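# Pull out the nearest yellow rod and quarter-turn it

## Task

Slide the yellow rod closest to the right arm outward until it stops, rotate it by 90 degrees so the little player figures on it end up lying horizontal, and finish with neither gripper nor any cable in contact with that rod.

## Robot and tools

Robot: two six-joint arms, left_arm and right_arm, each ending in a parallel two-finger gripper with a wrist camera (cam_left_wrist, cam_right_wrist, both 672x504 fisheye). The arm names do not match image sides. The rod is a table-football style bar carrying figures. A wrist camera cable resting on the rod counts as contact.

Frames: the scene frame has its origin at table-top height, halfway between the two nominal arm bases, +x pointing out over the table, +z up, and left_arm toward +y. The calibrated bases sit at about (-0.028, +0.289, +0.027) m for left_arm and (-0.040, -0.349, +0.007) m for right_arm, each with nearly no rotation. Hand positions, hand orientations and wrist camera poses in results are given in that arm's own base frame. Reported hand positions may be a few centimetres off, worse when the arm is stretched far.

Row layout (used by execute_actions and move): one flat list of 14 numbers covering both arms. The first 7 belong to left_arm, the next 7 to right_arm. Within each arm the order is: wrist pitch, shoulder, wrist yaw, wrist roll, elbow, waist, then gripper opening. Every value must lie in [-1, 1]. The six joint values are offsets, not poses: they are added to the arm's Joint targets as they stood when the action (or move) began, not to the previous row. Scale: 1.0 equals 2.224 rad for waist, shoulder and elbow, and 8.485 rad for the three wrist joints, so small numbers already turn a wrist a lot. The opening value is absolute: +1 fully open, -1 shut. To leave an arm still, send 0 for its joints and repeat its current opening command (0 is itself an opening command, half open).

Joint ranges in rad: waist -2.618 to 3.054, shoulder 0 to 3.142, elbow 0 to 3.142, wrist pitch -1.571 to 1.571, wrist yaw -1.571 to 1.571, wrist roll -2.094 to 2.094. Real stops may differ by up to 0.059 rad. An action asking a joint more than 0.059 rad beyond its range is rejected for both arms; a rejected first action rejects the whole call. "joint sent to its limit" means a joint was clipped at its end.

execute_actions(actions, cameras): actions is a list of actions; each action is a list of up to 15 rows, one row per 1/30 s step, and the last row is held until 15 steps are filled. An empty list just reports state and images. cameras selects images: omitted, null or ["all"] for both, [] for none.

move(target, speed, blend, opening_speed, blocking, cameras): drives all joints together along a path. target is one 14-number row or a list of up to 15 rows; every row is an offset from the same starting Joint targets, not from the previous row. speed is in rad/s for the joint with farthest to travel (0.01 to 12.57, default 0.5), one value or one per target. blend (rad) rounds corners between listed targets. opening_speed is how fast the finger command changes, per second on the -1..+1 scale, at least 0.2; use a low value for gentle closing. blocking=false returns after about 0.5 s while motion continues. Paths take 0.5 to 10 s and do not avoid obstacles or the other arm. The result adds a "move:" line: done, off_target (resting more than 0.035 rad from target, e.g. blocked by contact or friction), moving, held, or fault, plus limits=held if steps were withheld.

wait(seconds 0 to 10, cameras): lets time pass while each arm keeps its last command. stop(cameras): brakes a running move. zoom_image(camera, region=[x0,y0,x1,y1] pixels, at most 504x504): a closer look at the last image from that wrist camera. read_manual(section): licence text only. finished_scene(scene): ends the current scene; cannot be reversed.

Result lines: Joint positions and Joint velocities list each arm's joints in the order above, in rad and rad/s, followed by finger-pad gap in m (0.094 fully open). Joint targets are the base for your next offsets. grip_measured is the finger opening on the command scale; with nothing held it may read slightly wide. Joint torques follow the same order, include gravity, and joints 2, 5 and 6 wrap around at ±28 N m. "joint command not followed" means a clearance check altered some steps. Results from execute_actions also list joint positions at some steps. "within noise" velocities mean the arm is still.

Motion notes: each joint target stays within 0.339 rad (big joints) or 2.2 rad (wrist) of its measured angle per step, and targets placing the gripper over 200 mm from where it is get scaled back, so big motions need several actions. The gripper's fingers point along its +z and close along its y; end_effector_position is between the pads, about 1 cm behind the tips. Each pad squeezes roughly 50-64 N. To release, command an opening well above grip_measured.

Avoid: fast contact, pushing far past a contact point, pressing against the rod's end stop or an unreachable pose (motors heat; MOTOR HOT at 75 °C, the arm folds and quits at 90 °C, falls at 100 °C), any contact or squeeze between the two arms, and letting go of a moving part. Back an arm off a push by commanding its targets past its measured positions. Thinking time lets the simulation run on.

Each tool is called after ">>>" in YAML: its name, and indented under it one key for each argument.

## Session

>>> execute_actions:
  actions: []

Scene clock: 0.00 s.
left_arm: end_effector_position=(+0.3899, -0.0004, +0.1147) grip_measured=+1.000 end_effector_quat_wxyz=(+0.609, -0.026, +0.793, +0.006) | right_arm: end_effector_position=(+0.3960, -0.0474, +0.1154) grip_measured=+1.000 end_effector_quat_wxyz=(+0.595, +0.094, +0.794, -0.086)
Joint names: [wrist pitch, shoulder, wrist yaw, wrist roll, elbow, waist]
Joint positions: left_arm=[0.911 1.495 -0.08 -0.043 0.322 -0.04 0.094] | right_arm=[0.848 1.518 0.234 0.044 0.38 -0.018 0.094]
Joint velocities: within noise
Joint torques (N m): no reading
Heat: left arm: 42 °C; right arm: 40 °C.
Joint targets: left_arm=[0.899 1.493 -0.081 -0.042 0.324 -0.040] | right_arm=[0.837 1.515 0.234 0.045 0.383 -0.018]
Tool commands: left_gripper/opening=+1.0 right_gripper/opening=+1.0
camera_calibration:
cam_left_wrist: T_world_to_cam=[[0.0222135, -0.980285, 0.196335, -0.0420869], [-0.593611, -0.170951, -0.786385, 0.357186], [0.804446, -0.0990782, -0.585705, -0.125405], [0, 0, 0, 1]] pos_world=[0.313846, 0.00737939, 0.215698]
cam_right_wrist: T_world_to_cam=[[-0.244005, -0.947103, 0.208463, 0.0183839], [-0.655393, 0.00260904, -0.755284, 0.379511], [0.714788, -0.320918, -0.621361, -0.108823], [0, 0, 0, 1]] pos_world=[0.331, -0.0185021, 0.215188]

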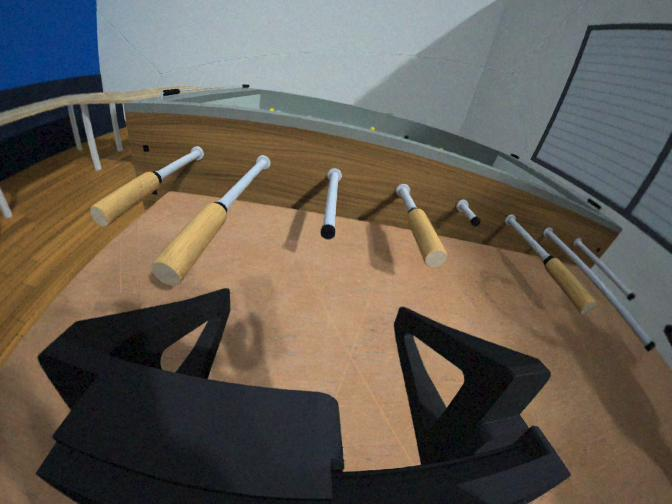

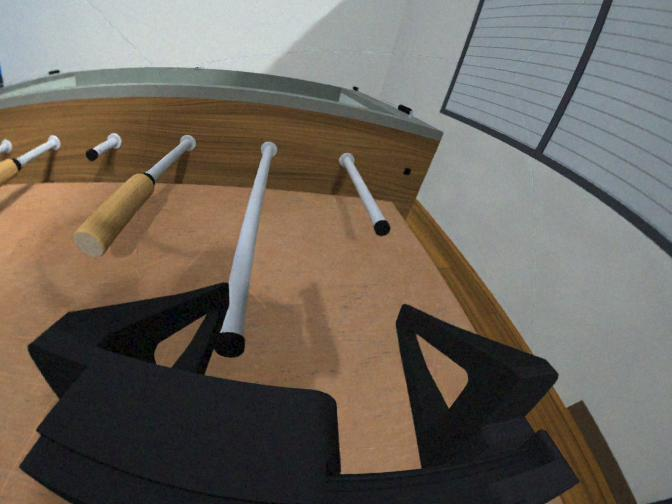

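>>> move:
  target:
    - [0,0,0,0,0,0,1,-0.0144,0.038,0.0224,-0.0053,0.12,0.2046,0.3]
    - [0,0,0,0,0,0,1,0.0573,0.2887,0.0444,-0.1903,0.1443,0.25,0.3]
  speed: 1.0
  blend: 0.1

Scene clock: 47.40 s.
left_arm: end_effector_position=(+0.3899, -0.0004, +0.1147) grip_measured=+1.000 end_effector_quat_wxyz=(+0.609, -0.026, +0.793, +0.006) | right_arm: end_effector_position=(+0.4506, +0.1474, +0.0693) grip_measured=+0.302 end_effector_quat_wxyz=(-0.423, +0.535, -0.530, +0.505)
Joint names: [wrist pitch, shoulder, wrist yaw, wrist roll, elbow, waist]
Joint positions: left_arm=[0.911 1.495 -0.08 -0.043 0.322 -0.04 0.094] | right_arm=[1.296 2.14 0.607 -1.57 0.682 0.53 0.061]
Joint velocities: within noise
Joint torques (N m): left_arm=[1.89 -5.78 -0.02 0 5.34 -0.02] | right_arm=[1.93 -6.72 0.15 0.02 5.39 0.76]
Heat: left arm: 42 °C; right arm: 41 °C.
Joint targets: left_arm=[0.899 1.493 -0.081 -0.042 0.324 -0.040] | right_arm=[1.323 2.157 0.611 -1.570 0.704 0.538]
move: done
camera_calibration:
cam_left_wrist: T_world_to_cam=[[0.0222135, -0.980285, 0.196335, -0.0420869], [-0.593611, -0.170951, -0.786385, 0.357186], [0.804446, -0.0990782, -0.585705, -0.125405], [0, 0, 0, 1]] pos_world=[0.313846, 0.00737939, 0.215698]
cam_right_wrist: T_world_to_cam=[[0.100718, 0.260636, 0.960169, -0.159708], [-0.437749, -0.855034, 0.278016, 0.336737], [0.893438, -0.448314, 0.0279762, -0.220681], [0, 0, 0, 1]] pos_world=[0.360657, 0.230613, 0.0659026]

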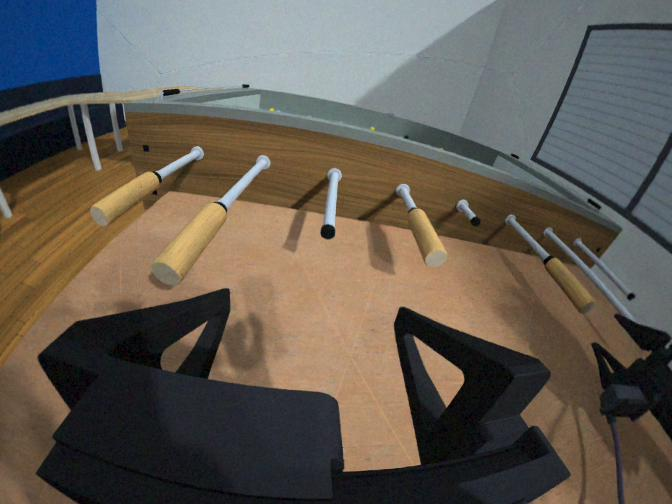

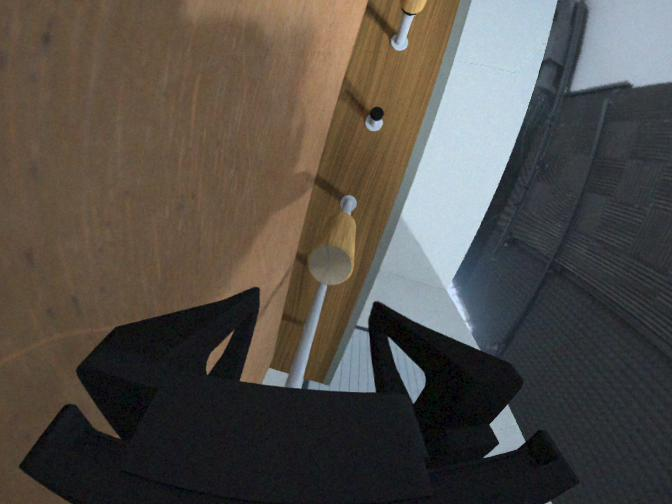

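>>> move:
  target: [0,0,0,0,0,0,1,0.0076,0.1167,-0.0137,0,0.1533,-0.0531,0.3]
  speed: 0.5
  cameras: ["cam_right_wrist"]

Scene clock: 73.07 s.
left_arm: end_effector_position=(+0.3899, -0.0004, +0.1147) grip_measured=+1.000 end_effector_quat_wxyz=(+0.609, -0.026, +0.793, +0.006) | right_arm: end_effector_position=(+0.5341, +0.1474, +0.0658) grip_measured=+0.302 end_effector_quat_wxyz=(+0.472, -0.485, +0.522, -0.518)
Joint names: [wrist pitch, shoulder, wrist yaw, wrist roll, elbow, waist]
Joint positions: left_arm=[0.911 1.495 -0.08 -0.043 0.322 -0.04 0.094] | right_arm=[1.351 2.394 0.508 -1.572 1.024 0.424 0.061]
Joint velocities: within noise
Joint torques (N m): left_arm=[1.88 -5.81 -0.03 0 5.34 -0.08] | right_arm=[2.03 -8.43 -0.09 0.03 5.74 -0.35]
Heat: left arm: 41 °C; right arm: 43 °C.
Joint targets: left_arm=[0.899 1.493 -0.081 -0.042 0.324 -0.040] | right_arm=[1.388 2.416 0.495 -1.570 1.045 0.420]
move: off_target (right_arm); right_arm: the wrist pitch is farthest, 0.037 rad from its target
camera_calibration:
cam_right_wrist: T_world_to_cam=[[-0.0171859, 0.190268, 0.981582, -0.0927506], [-0.469979, -0.868049, 0.160032, 0.401062], [0.88251, -0.458572, 0.10434, -0.292826], [0, 0, 0, 1]] pos_world=[0.445319, 0.231507, 0.0574129]
Images, in order (width x height): cam_right_wrist 672x504.

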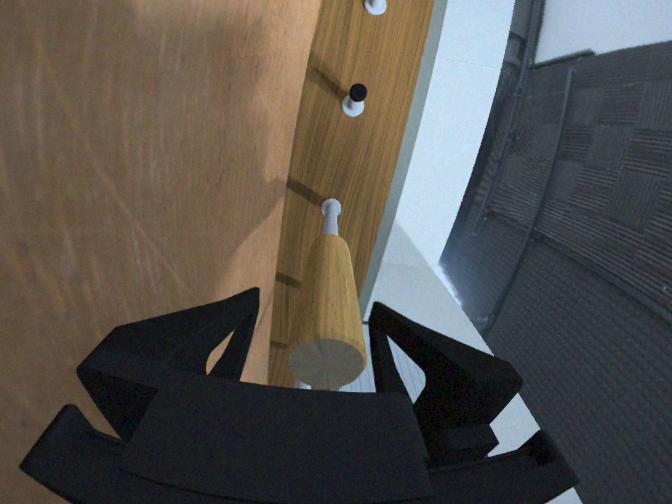

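>>> move:
  target: [0,0,0,0,0,0,1,0.002,-0.004,0,0,0,0,-0.43]
  opening_speed: 0.5
  cameras: ["cam_right_wrist"]

Scene clock: 79.67 s.
left_arm: end_effector_position=(+0.3899, -0.0004, +0.1147) grip_measured=+1.000 end_effector_quat_wxyz=(+0.609, -0.026, +0.793, +0.006) | right_arm: end_effector_position=(+0.5341, +0.1476, +0.0716) grip_measured=-0.305 end_effector_quat_wxyz=(+0.481, -0.477, +0.519, -0.521)
Joint names: [wrist pitch, shoulder, wrist yaw, wrist roll, elbow, waist]
Joint positions: left_arm=[0.911 1.495 -0.08 -0.043 0.322 -0.04 0.094] | right_arm=[1.376 2.394 0.506 -1.573 1.024 0.424 0.033]
Joint velocities: within noise
Joint torques (N m): left_arm=[1.9 -5.78 -0.03 0.02 5.35 -0.01] | right_arm=[1.95 -9.1 -0.09 0.04 5.75 -0.35]
Heat: left arm: 41 °C; right arm: 44 °C.
Joint targets: left_arm=[0.899 1.493 -0.081 -0.042 0.324 -0.040] | right_arm=[1.405 2.407 0.495 -1.570 1.045 0.420]
move: done
camera_calibration:
cam_right_wrist: T_world_to_cam=[[-0.0401342, 0.180615, 0.982735, -0.0848134], [-0.472414, -0.870087, 0.140619, 0.403343], [0.880462, -0.458614, 0.120245, -0.293371], [0, 0, 0, 1]] pos_world=[0.445443, 0.231718, 0.0619081]
Images, in order (width x height): cam_right_wrist 672x504.

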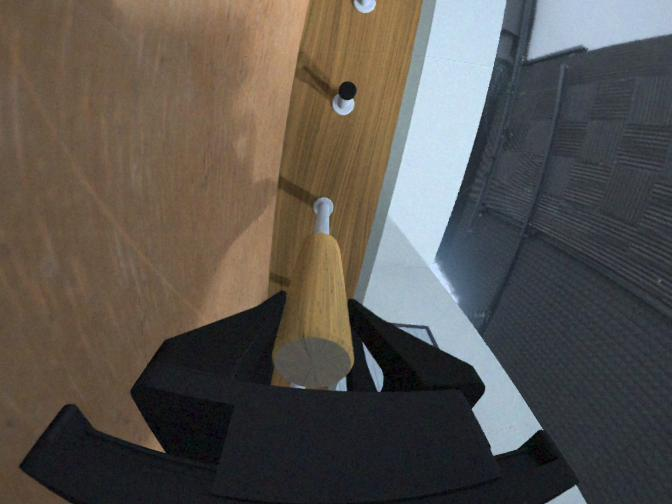

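>>> move:
  target:
    - [0,0,0,0,0,0,1,0,0,0,0.1874,0,0,-0.45]
    - [0,0,0,0,0,0,1,-0.0049,-0.0486,0.0062,0.1874,-0.067,0.0225,-0.45]
    - [0,0,0,0,0,0,1,-0.0094,-0.0895,0.0112,0.1874,-0.118,0.0429,-0.45]
    - [0,0,0,0,0,0,1,-0.0128,-0.1261,0.0168,0.1874,-0.164,0.0659,-0.45]
  speed: [0.9,0.3,0.3,0.25]
  blend: [0,0.05,0.05,0]
  cameras: ["cam_right_wrist"]

Scene clock: 117.13 s.
left_arm: end_effector_position=(+0.3899, -0.0004, +0.1147) grip_measured=+1.000 end_effector_quat_wxyz=(+0.609, -0.026, +0.793, +0.006) | right_arm: end_effector_position=(+0.4540, +0.1530, +0.0718) grip_measured=-0.306 end_effector_quat_wxyz=(+0.663, +0.004, +0.747, -0.055)
Joint names: [wrist pitch, shoulder, wrist yaw, wrist roll, elbow, waist]
Joint positions: left_arm=[0.911 1.495 -0.08 -0.043 0.322 -0.04 0.094] | right_arm=[1.306 2.157 0.626 0.007 0.707 0.543 0.033]
Joint velocities: within noise
Joint torques (N m): left_arm=[1.88 -5.75 -0.02 0.02 5.38 -0.03] | right_arm=[1.58 -10.71 0.22 0.14 1.76 2.14]
Heat: left arm: 41 °C; right arm: 47 °C.
Joint targets: left_arm=[0.899 1.493 -0.081 -0.042 0.324 -0.040] | right_arm=[1.296 2.127 0.637 0.020 0.680 0.567]
move: done
camera_calibration:
cam_right_wrist: T_world_to_cam=[[-0.104632, -0.960557, 0.25765, 0.166632], [-0.516518, -0.168903, -0.839453, 0.35323], [0.84986, -0.220914, -0.478472, -0.19986], [0, 0, 0, 1]] pos_world=[0.369738, 0.175569, 0.15796]
Images, in order (width x height): cam_right_wrist 672x504.

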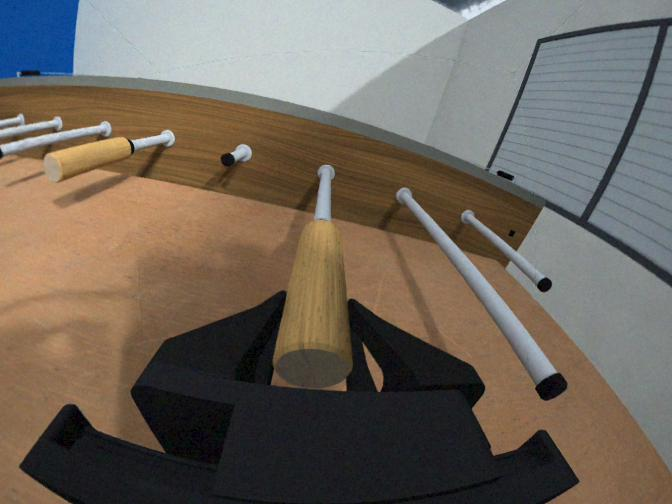

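>>> move:
  target: [0,0,0,0,0,0,1,0.0006,-0.033,0.0076,0,-0.0505,0.0295,-0.45]
  speed: 0.25
  cameras: ["cam_right_wrist"]

Scene clock: 122.27 s.
left_arm: end_effector_position=(+0.3899, -0.0004, +0.1147) grip_measured=+1.000 end_effector_quat_wxyz=(+0.609, -0.026, +0.793, +0.006) | right_arm: end_effector_position=(+0.4507, +0.1511, +0.0741) grip_measured=-0.306 end_effector_quat_wxyz=(+0.654, -0.001, +0.754, -0.060)
Joint names: [wrist pitch, shoulder, wrist yaw, wrist roll, elbow, waist]
Joint positions: left_arm=[0.911 1.495 -0.08 -0.043 0.322 -0.04 0.094] | right_arm=[1.253 2.117 0.626 0.008 0.693 0.543 0.033]
Joint velocities: within noise
Joint torques (N m): left_arm=[1.88 -5.76 -0.03 0.02 5.33 -0.08] | right_arm=[2.12 -13.34 0.95 0.14 -5.57 8.02]
Heat: left arm: 41 °C; right arm: 46 °C.
Joint targets: left_arm=[0.899 1.493 -0.081 -0.042 0.324 -0.040] | right_arm=[1.301 2.054 0.702 0.020 0.568 0.632]
move: off_target (right_arm); right_arm: the elbow is farthest, 0.125 rad from its target
camera_calibration:
cam_right_wrist: T_world_to_cam=[[-0.0981185, -0.956999, 0.272995, 0.159253], [-0.53579, -0.180368, -0.824861, 0.36248], [0.838631, -0.227202, -0.495053, -0.189184], [0, 0, 0, 1]] pos_world=[0.368494, 0.174802, 0.161864]
Images, in order (width x height): cam_right_wrist 672x504.

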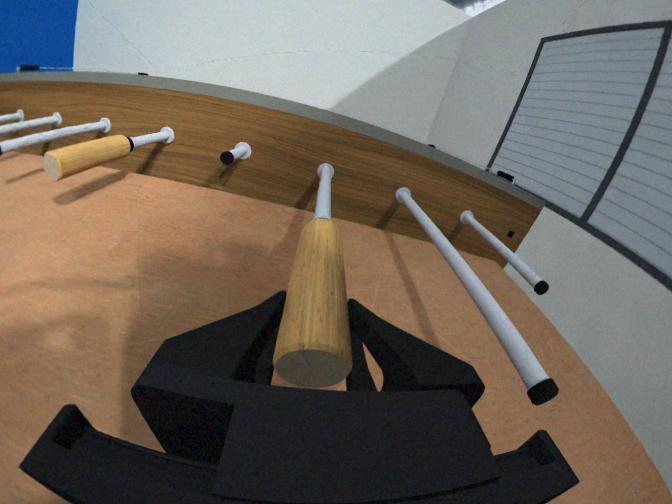

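>>> move:
  target:
    - [0,0,0,0,0,0,1,-0.0042,0.0252,-0.0085,-0.0014,0.0526,-0.0369,-0.45]
    - [0,0,0,0,0,0,1,-0.0042,0.0252,-0.0085,-0.0014,0.0526,-0.0369,0.4]
    - [0,0,0,0,0,0,1,-0.049,-0.1299,-0.006,-0.0014,0.0571,-0.0207,0.4]
  speed: [0.5,0.5,0.7]

Scene clock: 137.80 s.
left_arm: end_effector_position=(+0.3899, -0.0004, +0.1147) grip_measured=+1.000 end_effector_quat_wxyz=(+0.609, -0.026, +0.793, +0.006) | right_arm: end_effector_position=(+0.4368, +0.1577, +0.1525) grip_measured=+0.398 end_effector_quat_wxyz=(+0.653, -0.009, +0.755, -0.059)
Joint names: [wrist pitch, shoulder, wrist yaw, wrist roll, elbow, waist]
Joint positions: left_arm=[0.911 1.495 -0.08 -0.043 0.322 -0.04 0.094] | right_arm=[0.897 1.776 0.649 0.007 0.7 0.578 0.066]
Joint velocities: within noise
Joint torques (N m): left_arm=[1.88 -5.75 -0.03 0.01 5.38 -0.09] | right_arm=[1.54 -7.69 0.13 0.02 5.07 0.76]
Heat: left arm: 41 °C; right arm: 46 °C.
Joint targets: left_arm=[0.899 1.493 -0.081 -0.042 0.324 -0.040] | right_arm=[0.885 1.765 0.651 0.008 0.695 0.586]
move: done
camera_calibration:
cam_left_wrist: T_world_to_cam=[[0.0222135, -0.980285, 0.196335, -0.0420869], [-0.593611, -0.170951, -0.786385, 0.357186], [0.804446, -0.0990782, -0.585705, -0.125405], [0, 0, 0, 1]] pos_world=[0.313846, 0.00737939, 0.215698]
cam_right_wrist: T_world_to_cam=[[-0.0846065, -0.95608, 0.280629, 0.135683], [-0.536693, -0.193567, -0.821275, 0.422894], [0.839525, -0.220096, -0.496744, -0.13846], [0, 0, 0, 1]] pos_world=[0.354685, 0.181108, 0.240456]

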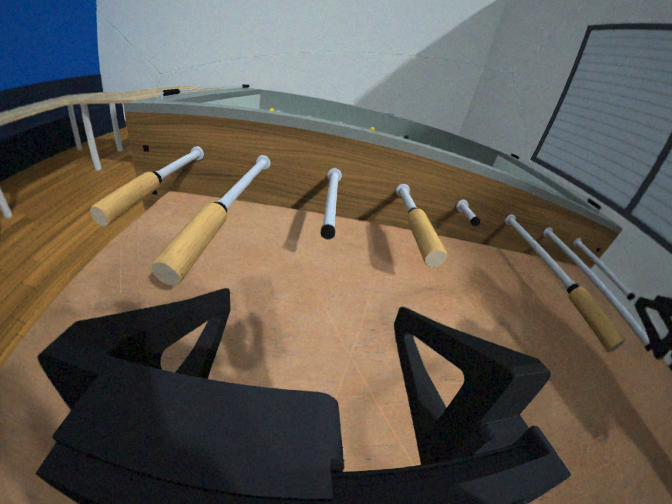

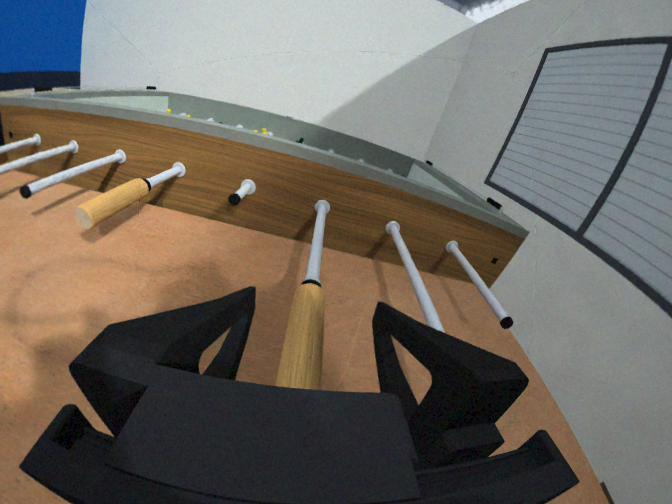

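>>> finished_scene:
  scene: 2

The scene is finished: the task was done.


## Next scene

The same job, from a new start.

>>> execute_actions:
  actions: []

Scene clock: 0.00 s.
left_arm: end_effector_position=(+0.4127, +0.0165, +0.1264) grip_measured=+1.000 end_effector_quat_wxyz=(+0.618, -0.002, +0.786, +0.007) | right_arm: end_effector_position=(+0.3903, -0.0463, +0.1052) grip_measured=+1.000 end_effector_quat_wxyz=(+0.587, +0.098, +0.798, -0.097)
Joint names: [wrist pitch, shoulder, wrist yaw, wrist roll, elbow, waist]
Joint positions: left_arm=[0.901 1.55 0.039 0.018 0.411 0.054 0.094] | right_arm=[0.871 1.537 0.276 0.046 0.357 0.003 0.094]
Joint velocities: within noise
Joint torques (N m): no reading
Heat: left arm: 40 °C; right arm: 38 °C.
Joint targets: left_arm=[0.889 1.548 0.039 0.019 0.413 0.054] | right_arm=[0.861 1.534 0.277 0.048 0.360 0.003]
Tool commands: left_gripper/opening=+1.0 right_gripper/opening=+1.0
camera_calibration:
cam_left_wrist: T_world_to_cam=[[-0.0177666, -0.985889, 0.166453, -0.00796993], [-0.580802, -0.125334, -0.804339, 0.378982], [0.813851, -0.110967, -0.570379, -0.140833], [0, 0, 0, 1]] pos_world=[0.334589, 0.0240143, 0.225829]
cam_right_wrist: T_world_to_cam=[[-0.259, -0.939853, 0.222701, 0.0247898], [-0.669431, 0.00846419, -0.742826, 0.372487], [0.696262, -0.341475, -0.631359, -0.103415], [0, 0, 0, 1]] pos_world=[0.327779, -0.0151678, 0.20588]

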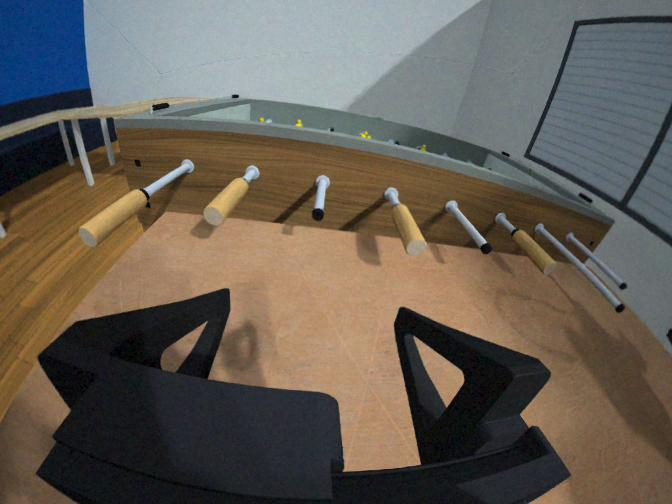

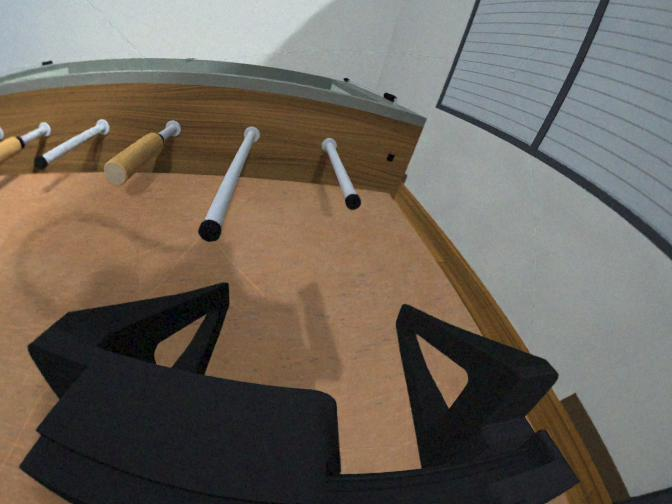

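>>> move:
  target:
    - [0,0,0,0,0,0,1,-0.0173,0.0295,0.0174,-0.0057,0.1304,0.1951,0.3]
    - [0,0,0,0,0,0,1,0.043,0.4071,0.0299,-0.1909,0.3767,0.2014,0.3]
  speed: 1.0
  blend: 0.1
  cameras: ["cam_right_wrist"]

Scene clock: 47.03 s.
left_arm: end_effector_position=(+0.4127, +0.0165, +0.1264) grip_measured=+1.000 end_effector_quat_wxyz=(+0.618, -0.002, +0.786, +0.007) | right_arm: end_effector_position=(+0.5601, +0.1677, +0.0722) grip_measured=+0.303 end_effector_quat_wxyz=(+0.466, -0.491, +0.523, -0.518)
Joint names: [wrist pitch, shoulder, wrist yaw, wrist roll, elbow, waist]
Joint positions: left_arm=[0.901 1.55 0.039 0.018 0.411 0.054 0.094] | right_arm=[1.211 2.421 0.527 -1.574 1.176 0.443 0.061]
Joint velocities: within noise
Joint torques (N m): left_arm=[1.86 -6.76 0 0.01 5.64 -0.05] | right_arm=[1.79 -9.62 0.11 0.04 6.37 0.75]
Heat: left arm: 40 °C; right arm: 41 °C.
Joint targets: left_arm=[0.889 1.548 0.039 0.019 0.413 0.054] | right_arm=[1.226 2.440 0.531 -1.572 1.198 0.451]
move: done
camera_calibration:
cam_right_wrist: T_world_to_cam=[[-0.00343109, 0.199206, 0.979952, -0.111581], [-0.468256, -0.866202, 0.174443, 0.427667], [0.883586, -0.458269, 0.0962512, -0.307191], [0, 0, 0, 1]] pos_world=[0.471304, 0.251897, 0.064308]
Images, in order (width x height): cam_right_wrist 672x504.

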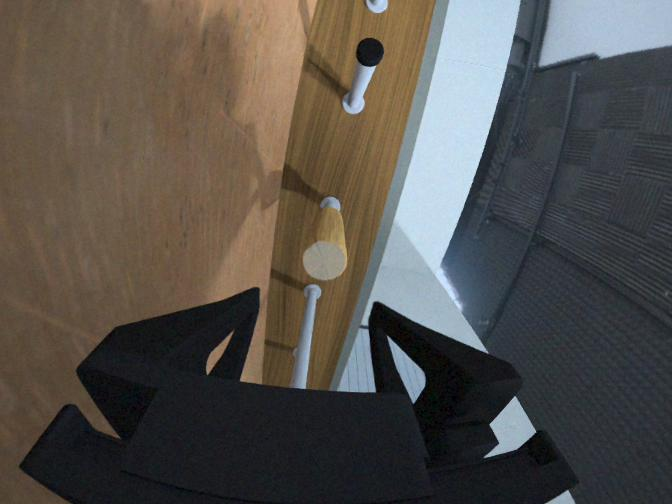

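>>> move:
  target: [0,0,0,0,0,0,1,-0.0271,0.097,-0.0124,0,0.2005,-0.0427,0.3]
  speed: 0.5
  cameras: ["cam_right_wrist"]

Scene clock: 62.10 s.
left_arm: end_effector_position=(+0.4127, +0.0165, +0.1264) grip_measured=+1.000 end_effector_quat_wxyz=(+0.618, -0.002, +0.786, +0.007) | right_arm: end_effector_position=(+0.6464, +0.1645, +0.0728) grip_measured=+0.303 end_effector_quat_wxyz=(+0.479, -0.481, +0.518, -0.520)
Joint names: [wrist pitch, shoulder, wrist yaw, wrist roll, elbow, waist]
Joint positions: left_arm=[0.901 1.55 0.039 0.018 0.411 0.054 0.094] | right_arm=[1.009 2.627 0.439 -1.575 1.618 0.362 0.061]
Joint velocities: within noise
Joint torques (N m): left_arm=[1.86 -6.8 -0.01 0.02 5.65 -0.03] | right_arm=[1.54 -10.93 -0.1 0.04 7.76 -0.46]
Heat: left arm: 40 °C; right arm: 42 °C.
Joint targets: left_arm=[0.889 1.548 0.039 0.019 0.413 0.054] | right_arm=[0.996 2.656 0.426 -1.572 1.644 0.356]
move: done
camera_calibration:
cam_right_wrist: T_world_to_cam=[[-0.0342545, 0.18561, 0.982026, -0.0891444], [-0.467793, -0.871297, 0.148364, 0.467582], [0.883174, -0.454303, 0.116673, -0.38684], [0, 0, 0, 1]] pos_world=[0.557325, 0.248206, 0.0633035]
Images, in order (width x height): cam_right_wrist 672x504.

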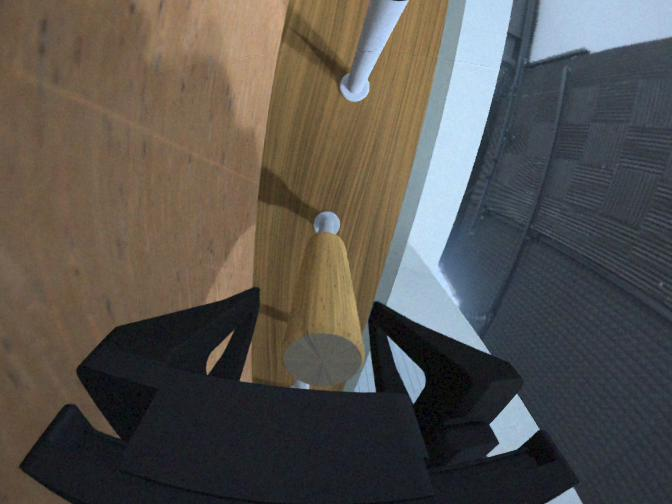

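>>> move:
  target:
    - [0,0,0,0,0,0,1,0,0,0,0,0,0,-0.45]
    - [0,0,0,0,0,0,1,0,0,0,0.1876,0,0,-0.45]
    - [0,0,0,0,0,0,1,0.0143,-0.0665,0.0055,0.1876,-0.1183,0.0211,-0.45]
    - [0,0,0,0,0,0,1,0.0244,-0.1192,0.0119,0.1876,-0.223,0.0459,-0.45]
    - [0,0,0,0,0,0,1,0.0285,-0.1723,0.0196,0.1876,-0.3142,0.0758,-0.45]
    - [0,0,0,0,0,0,1,0.0304,-0.2118,0.0268,0.1876,-0.3791,0.1046,-0.45]
  speed: [0.5,0.9,0.35,0.35,0.35,0.3]
  blend: [0,0,0.05,0.05,0.05,0]
  opening_speed: 0.5
  cameras: ["cam_right_wrist"]

Scene clock: 99.40 s.
left_arm: end_effector_position=(+0.4127, +0.0165, +0.1264) grip_measured=+1.000 end_effector_quat_wxyz=(+0.618, -0.002, +0.786, +0.007) | right_arm: end_effector_position=(+0.4767, +0.1789, +0.0714) grip_measured=-0.306 end_effector_quat_wxyz=(+0.667, +0.005, +0.744, -0.046)
Joint names: [wrist pitch, shoulder, wrist yaw, wrist roll, elbow, waist]
Joint positions: left_arm=[0.901 1.55 0.039 0.018 0.411 0.054 0.094] | right_arm=[1.242 2.223 0.638 0.017 0.847 0.567 0.033]
Joint velocities: within noise
Joint torques (N m): left_arm=[1.86 -6.76 -0.01 0.01 5.65 -0.03] | right_arm=[1.79 -12.38 0.26 0.02 0.69 1.98]
Heat: left arm: 40 °C; right arm: 43 °C.
Joint targets: left_arm=[0.889 1.548 0.039 0.019 0.413 0.054] | right_arm=[1.254 2.184 0.653 0.020 0.800 0.589]
move: off_target (right_arm); right_arm: the elbow is farthest, 0.047 rad from its target
camera_calibration:
cam_right_wrist: T_world_to_cam=[[-0.0963617, -0.965058, 0.243677, 0.191921], [-0.50588, -0.163354, -0.846995, 0.363527], [0.857205, -0.204889, -0.472462, -0.220485], [0, 0, 0, 1]] pos_world=[0.391396, 0.199424, 0.156968]
Images, in order (width x height): cam_right_wrist 672x504.

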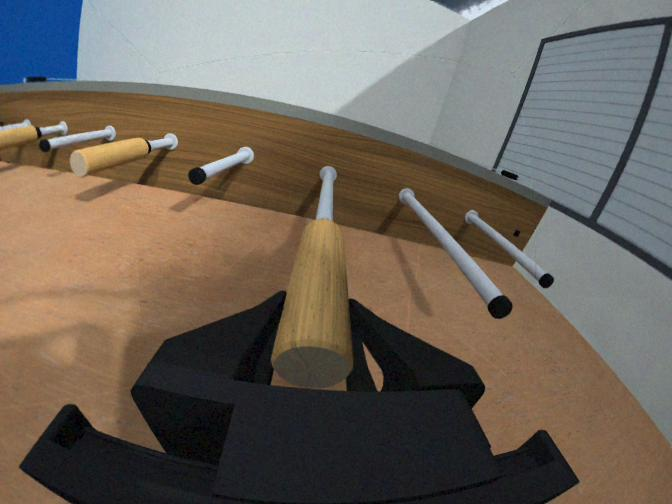

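>>> move:
  target: [0,0,0,0,0,0,1,0.0008,-0.0271,0.0064,0,-0.0438,0.0251,-0.45]
  speed: 0.25
  cameras: ["cam_right_wrist"]

Scene clock: 107.03 s.
left_arm: end_effector_position=(+0.4127, +0.0165, +0.1264) grip_measured=+1.000 end_effector_quat_wxyz=(+0.618, -0.002, +0.786, +0.007) | right_arm: end_effector_position=(+0.4737, +0.1768, +0.0729) grip_measured=-0.307 end_effector_quat_wxyz=(+0.660, -0.001, +0.750, -0.049)
Joint names: [wrist pitch, shoulder, wrist yaw, wrist roll, elbow, waist]
Joint positions: left_arm=[0.901 1.55 0.039 0.018 0.411 0.054 0.094] | right_arm=[1.206 2.192 0.633 0.018 0.831 0.565 0.033]
Joint velocities: within noise
Joint torques (N m): left_arm=[1.87 -6.79 -0.01 0.01 5.61 -0.08] | right_arm=[2.13 -14.69 0.92 0.02 -5.45 7.13]
Heat: left arm: 40 °C; right arm: 43 °C.
Joint targets: left_arm=[0.889 1.548 0.039 0.019 0.413 0.054] | right_arm=[1.261 2.124 0.708 0.020 0.703 0.645]
move: off_target (right_arm); right_arm: the elbow is farthest, 0.128 rad from its target
camera_calibration:
cam_right_wrist: T_world_to_cam=[[-0.0881872, -0.962883, 0.255105, 0.1842], [-0.521235, -0.173635, -0.835563, 0.371204], [0.848845, -0.206656, -0.486576, -0.212299], [0, 0, 0, 1]] pos_world=[0.389937, 0.197945, 0.159874]
Images, in order (width x height): cam_right_wrist 672x504.

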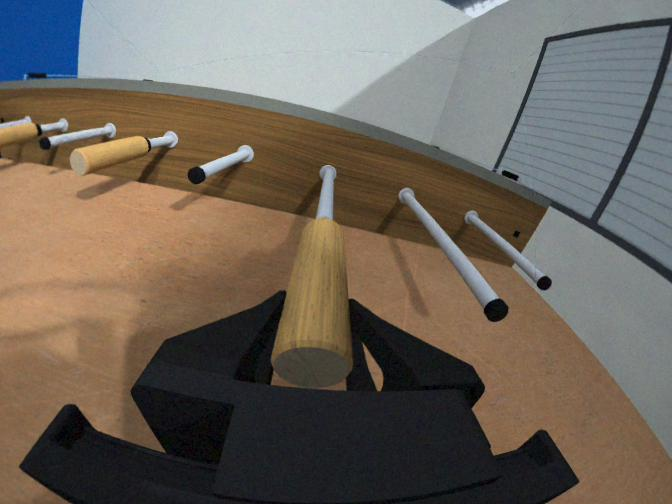

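>>> move:
  target:
    - [0,0,0,0,0,0,1,-0.0051,0.0283,-0.0084,-0.0014,0.054,-0.0328,-0.45]
    - [0,0,0,0,0,0,1,-0.0051,0.0283,-0.0084,-0.0014,0.054,-0.0328,0.4]
    - [0,0,0,0,0,0,1,-0.0482,-0.1214,-0.0052,-0.0014,0.0501,-0.0184,0.4]
  speed: [0.5,0.5,0.7]

Scene clock: 124.63 s.
left_arm: end_effector_position=(+0.4127, +0.0165, +0.1264) grip_measured=+1.000 end_effector_quat_wxyz=(+0.618, -0.002, +0.786, +0.007) | right_arm: end_effector_position=(+0.4592, +0.1804, +0.1557) grip_measured=+0.397 end_effector_quat_wxyz=(+0.656, -0.009, +0.753, -0.055)
Joint names: [wrist pitch, shoulder, wrist yaw, wrist roll, elbow, waist]
Joint positions: left_arm=[0.901 1.55 0.039 0.018 0.411 0.054 0.094] | right_arm=[0.862 1.864 0.661 0.009 0.831 0.596 0.066]
Joint velocities: within noise
Joint torques (N m): left_arm=[1.85 -6.78 0 0.02 5.61 -0.03] | right_arm=[1.51 -8.65 0.14 0.01 4.44 0.73]
Heat: left arm: 39 °C; right arm: 45 °C.
Joint targets: left_arm=[0.889 1.548 0.039 0.019 0.413 0.054] | right_arm=[0.851 1.854 0.664 0.008 0.815 0.604]
move: done
camera_calibration:
cam_left_wrist: T_world_to_cam=[[-0.0177666, -0.985889, 0.166453, -0.00796993], [-0.580802, -0.125334, -0.804339, 0.378982], [0.813851, -0.110967, -0.570379, -0.140833], [0, 0, 0, 1]] pos_world=[0.334589, 0.0240143, 0.225829]
cam_right_wrist: T_world_to_cam=[[-0.0811576, -0.957615, 0.276383, 0.157721], [-0.529529, -0.193499, -0.825928, 0.439346], [0.844401, -0.213383, -0.49138, -0.154916], [0, 0, 0, 1]] pos_world=[0.376258, 0.202992, 0.243155]

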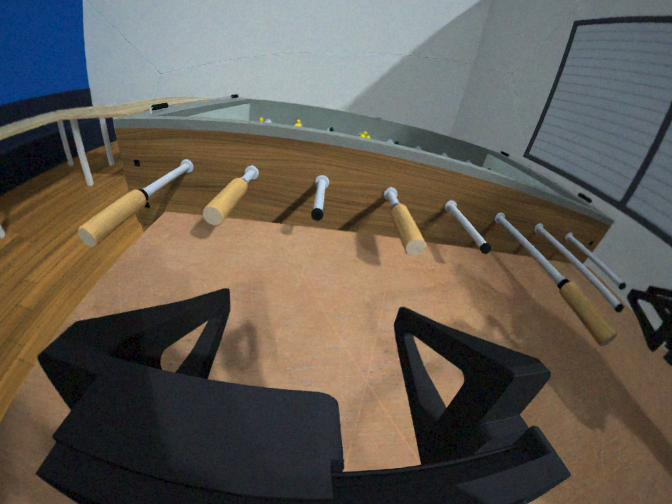

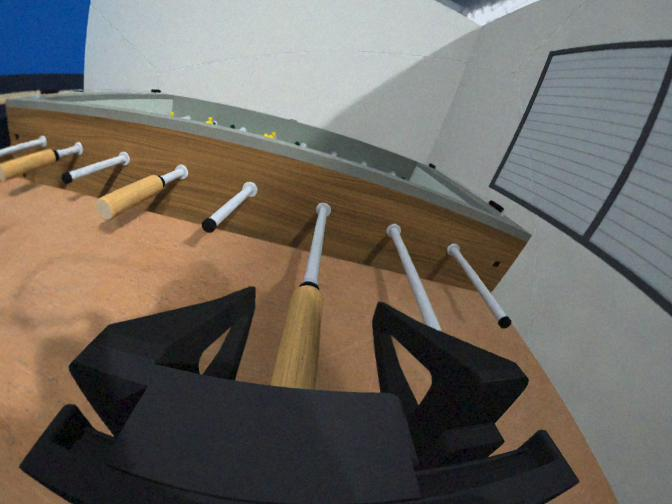

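Same exposure as before; done.

>>> finished_scene:
  scene: 3

The scene is finished: the task was done.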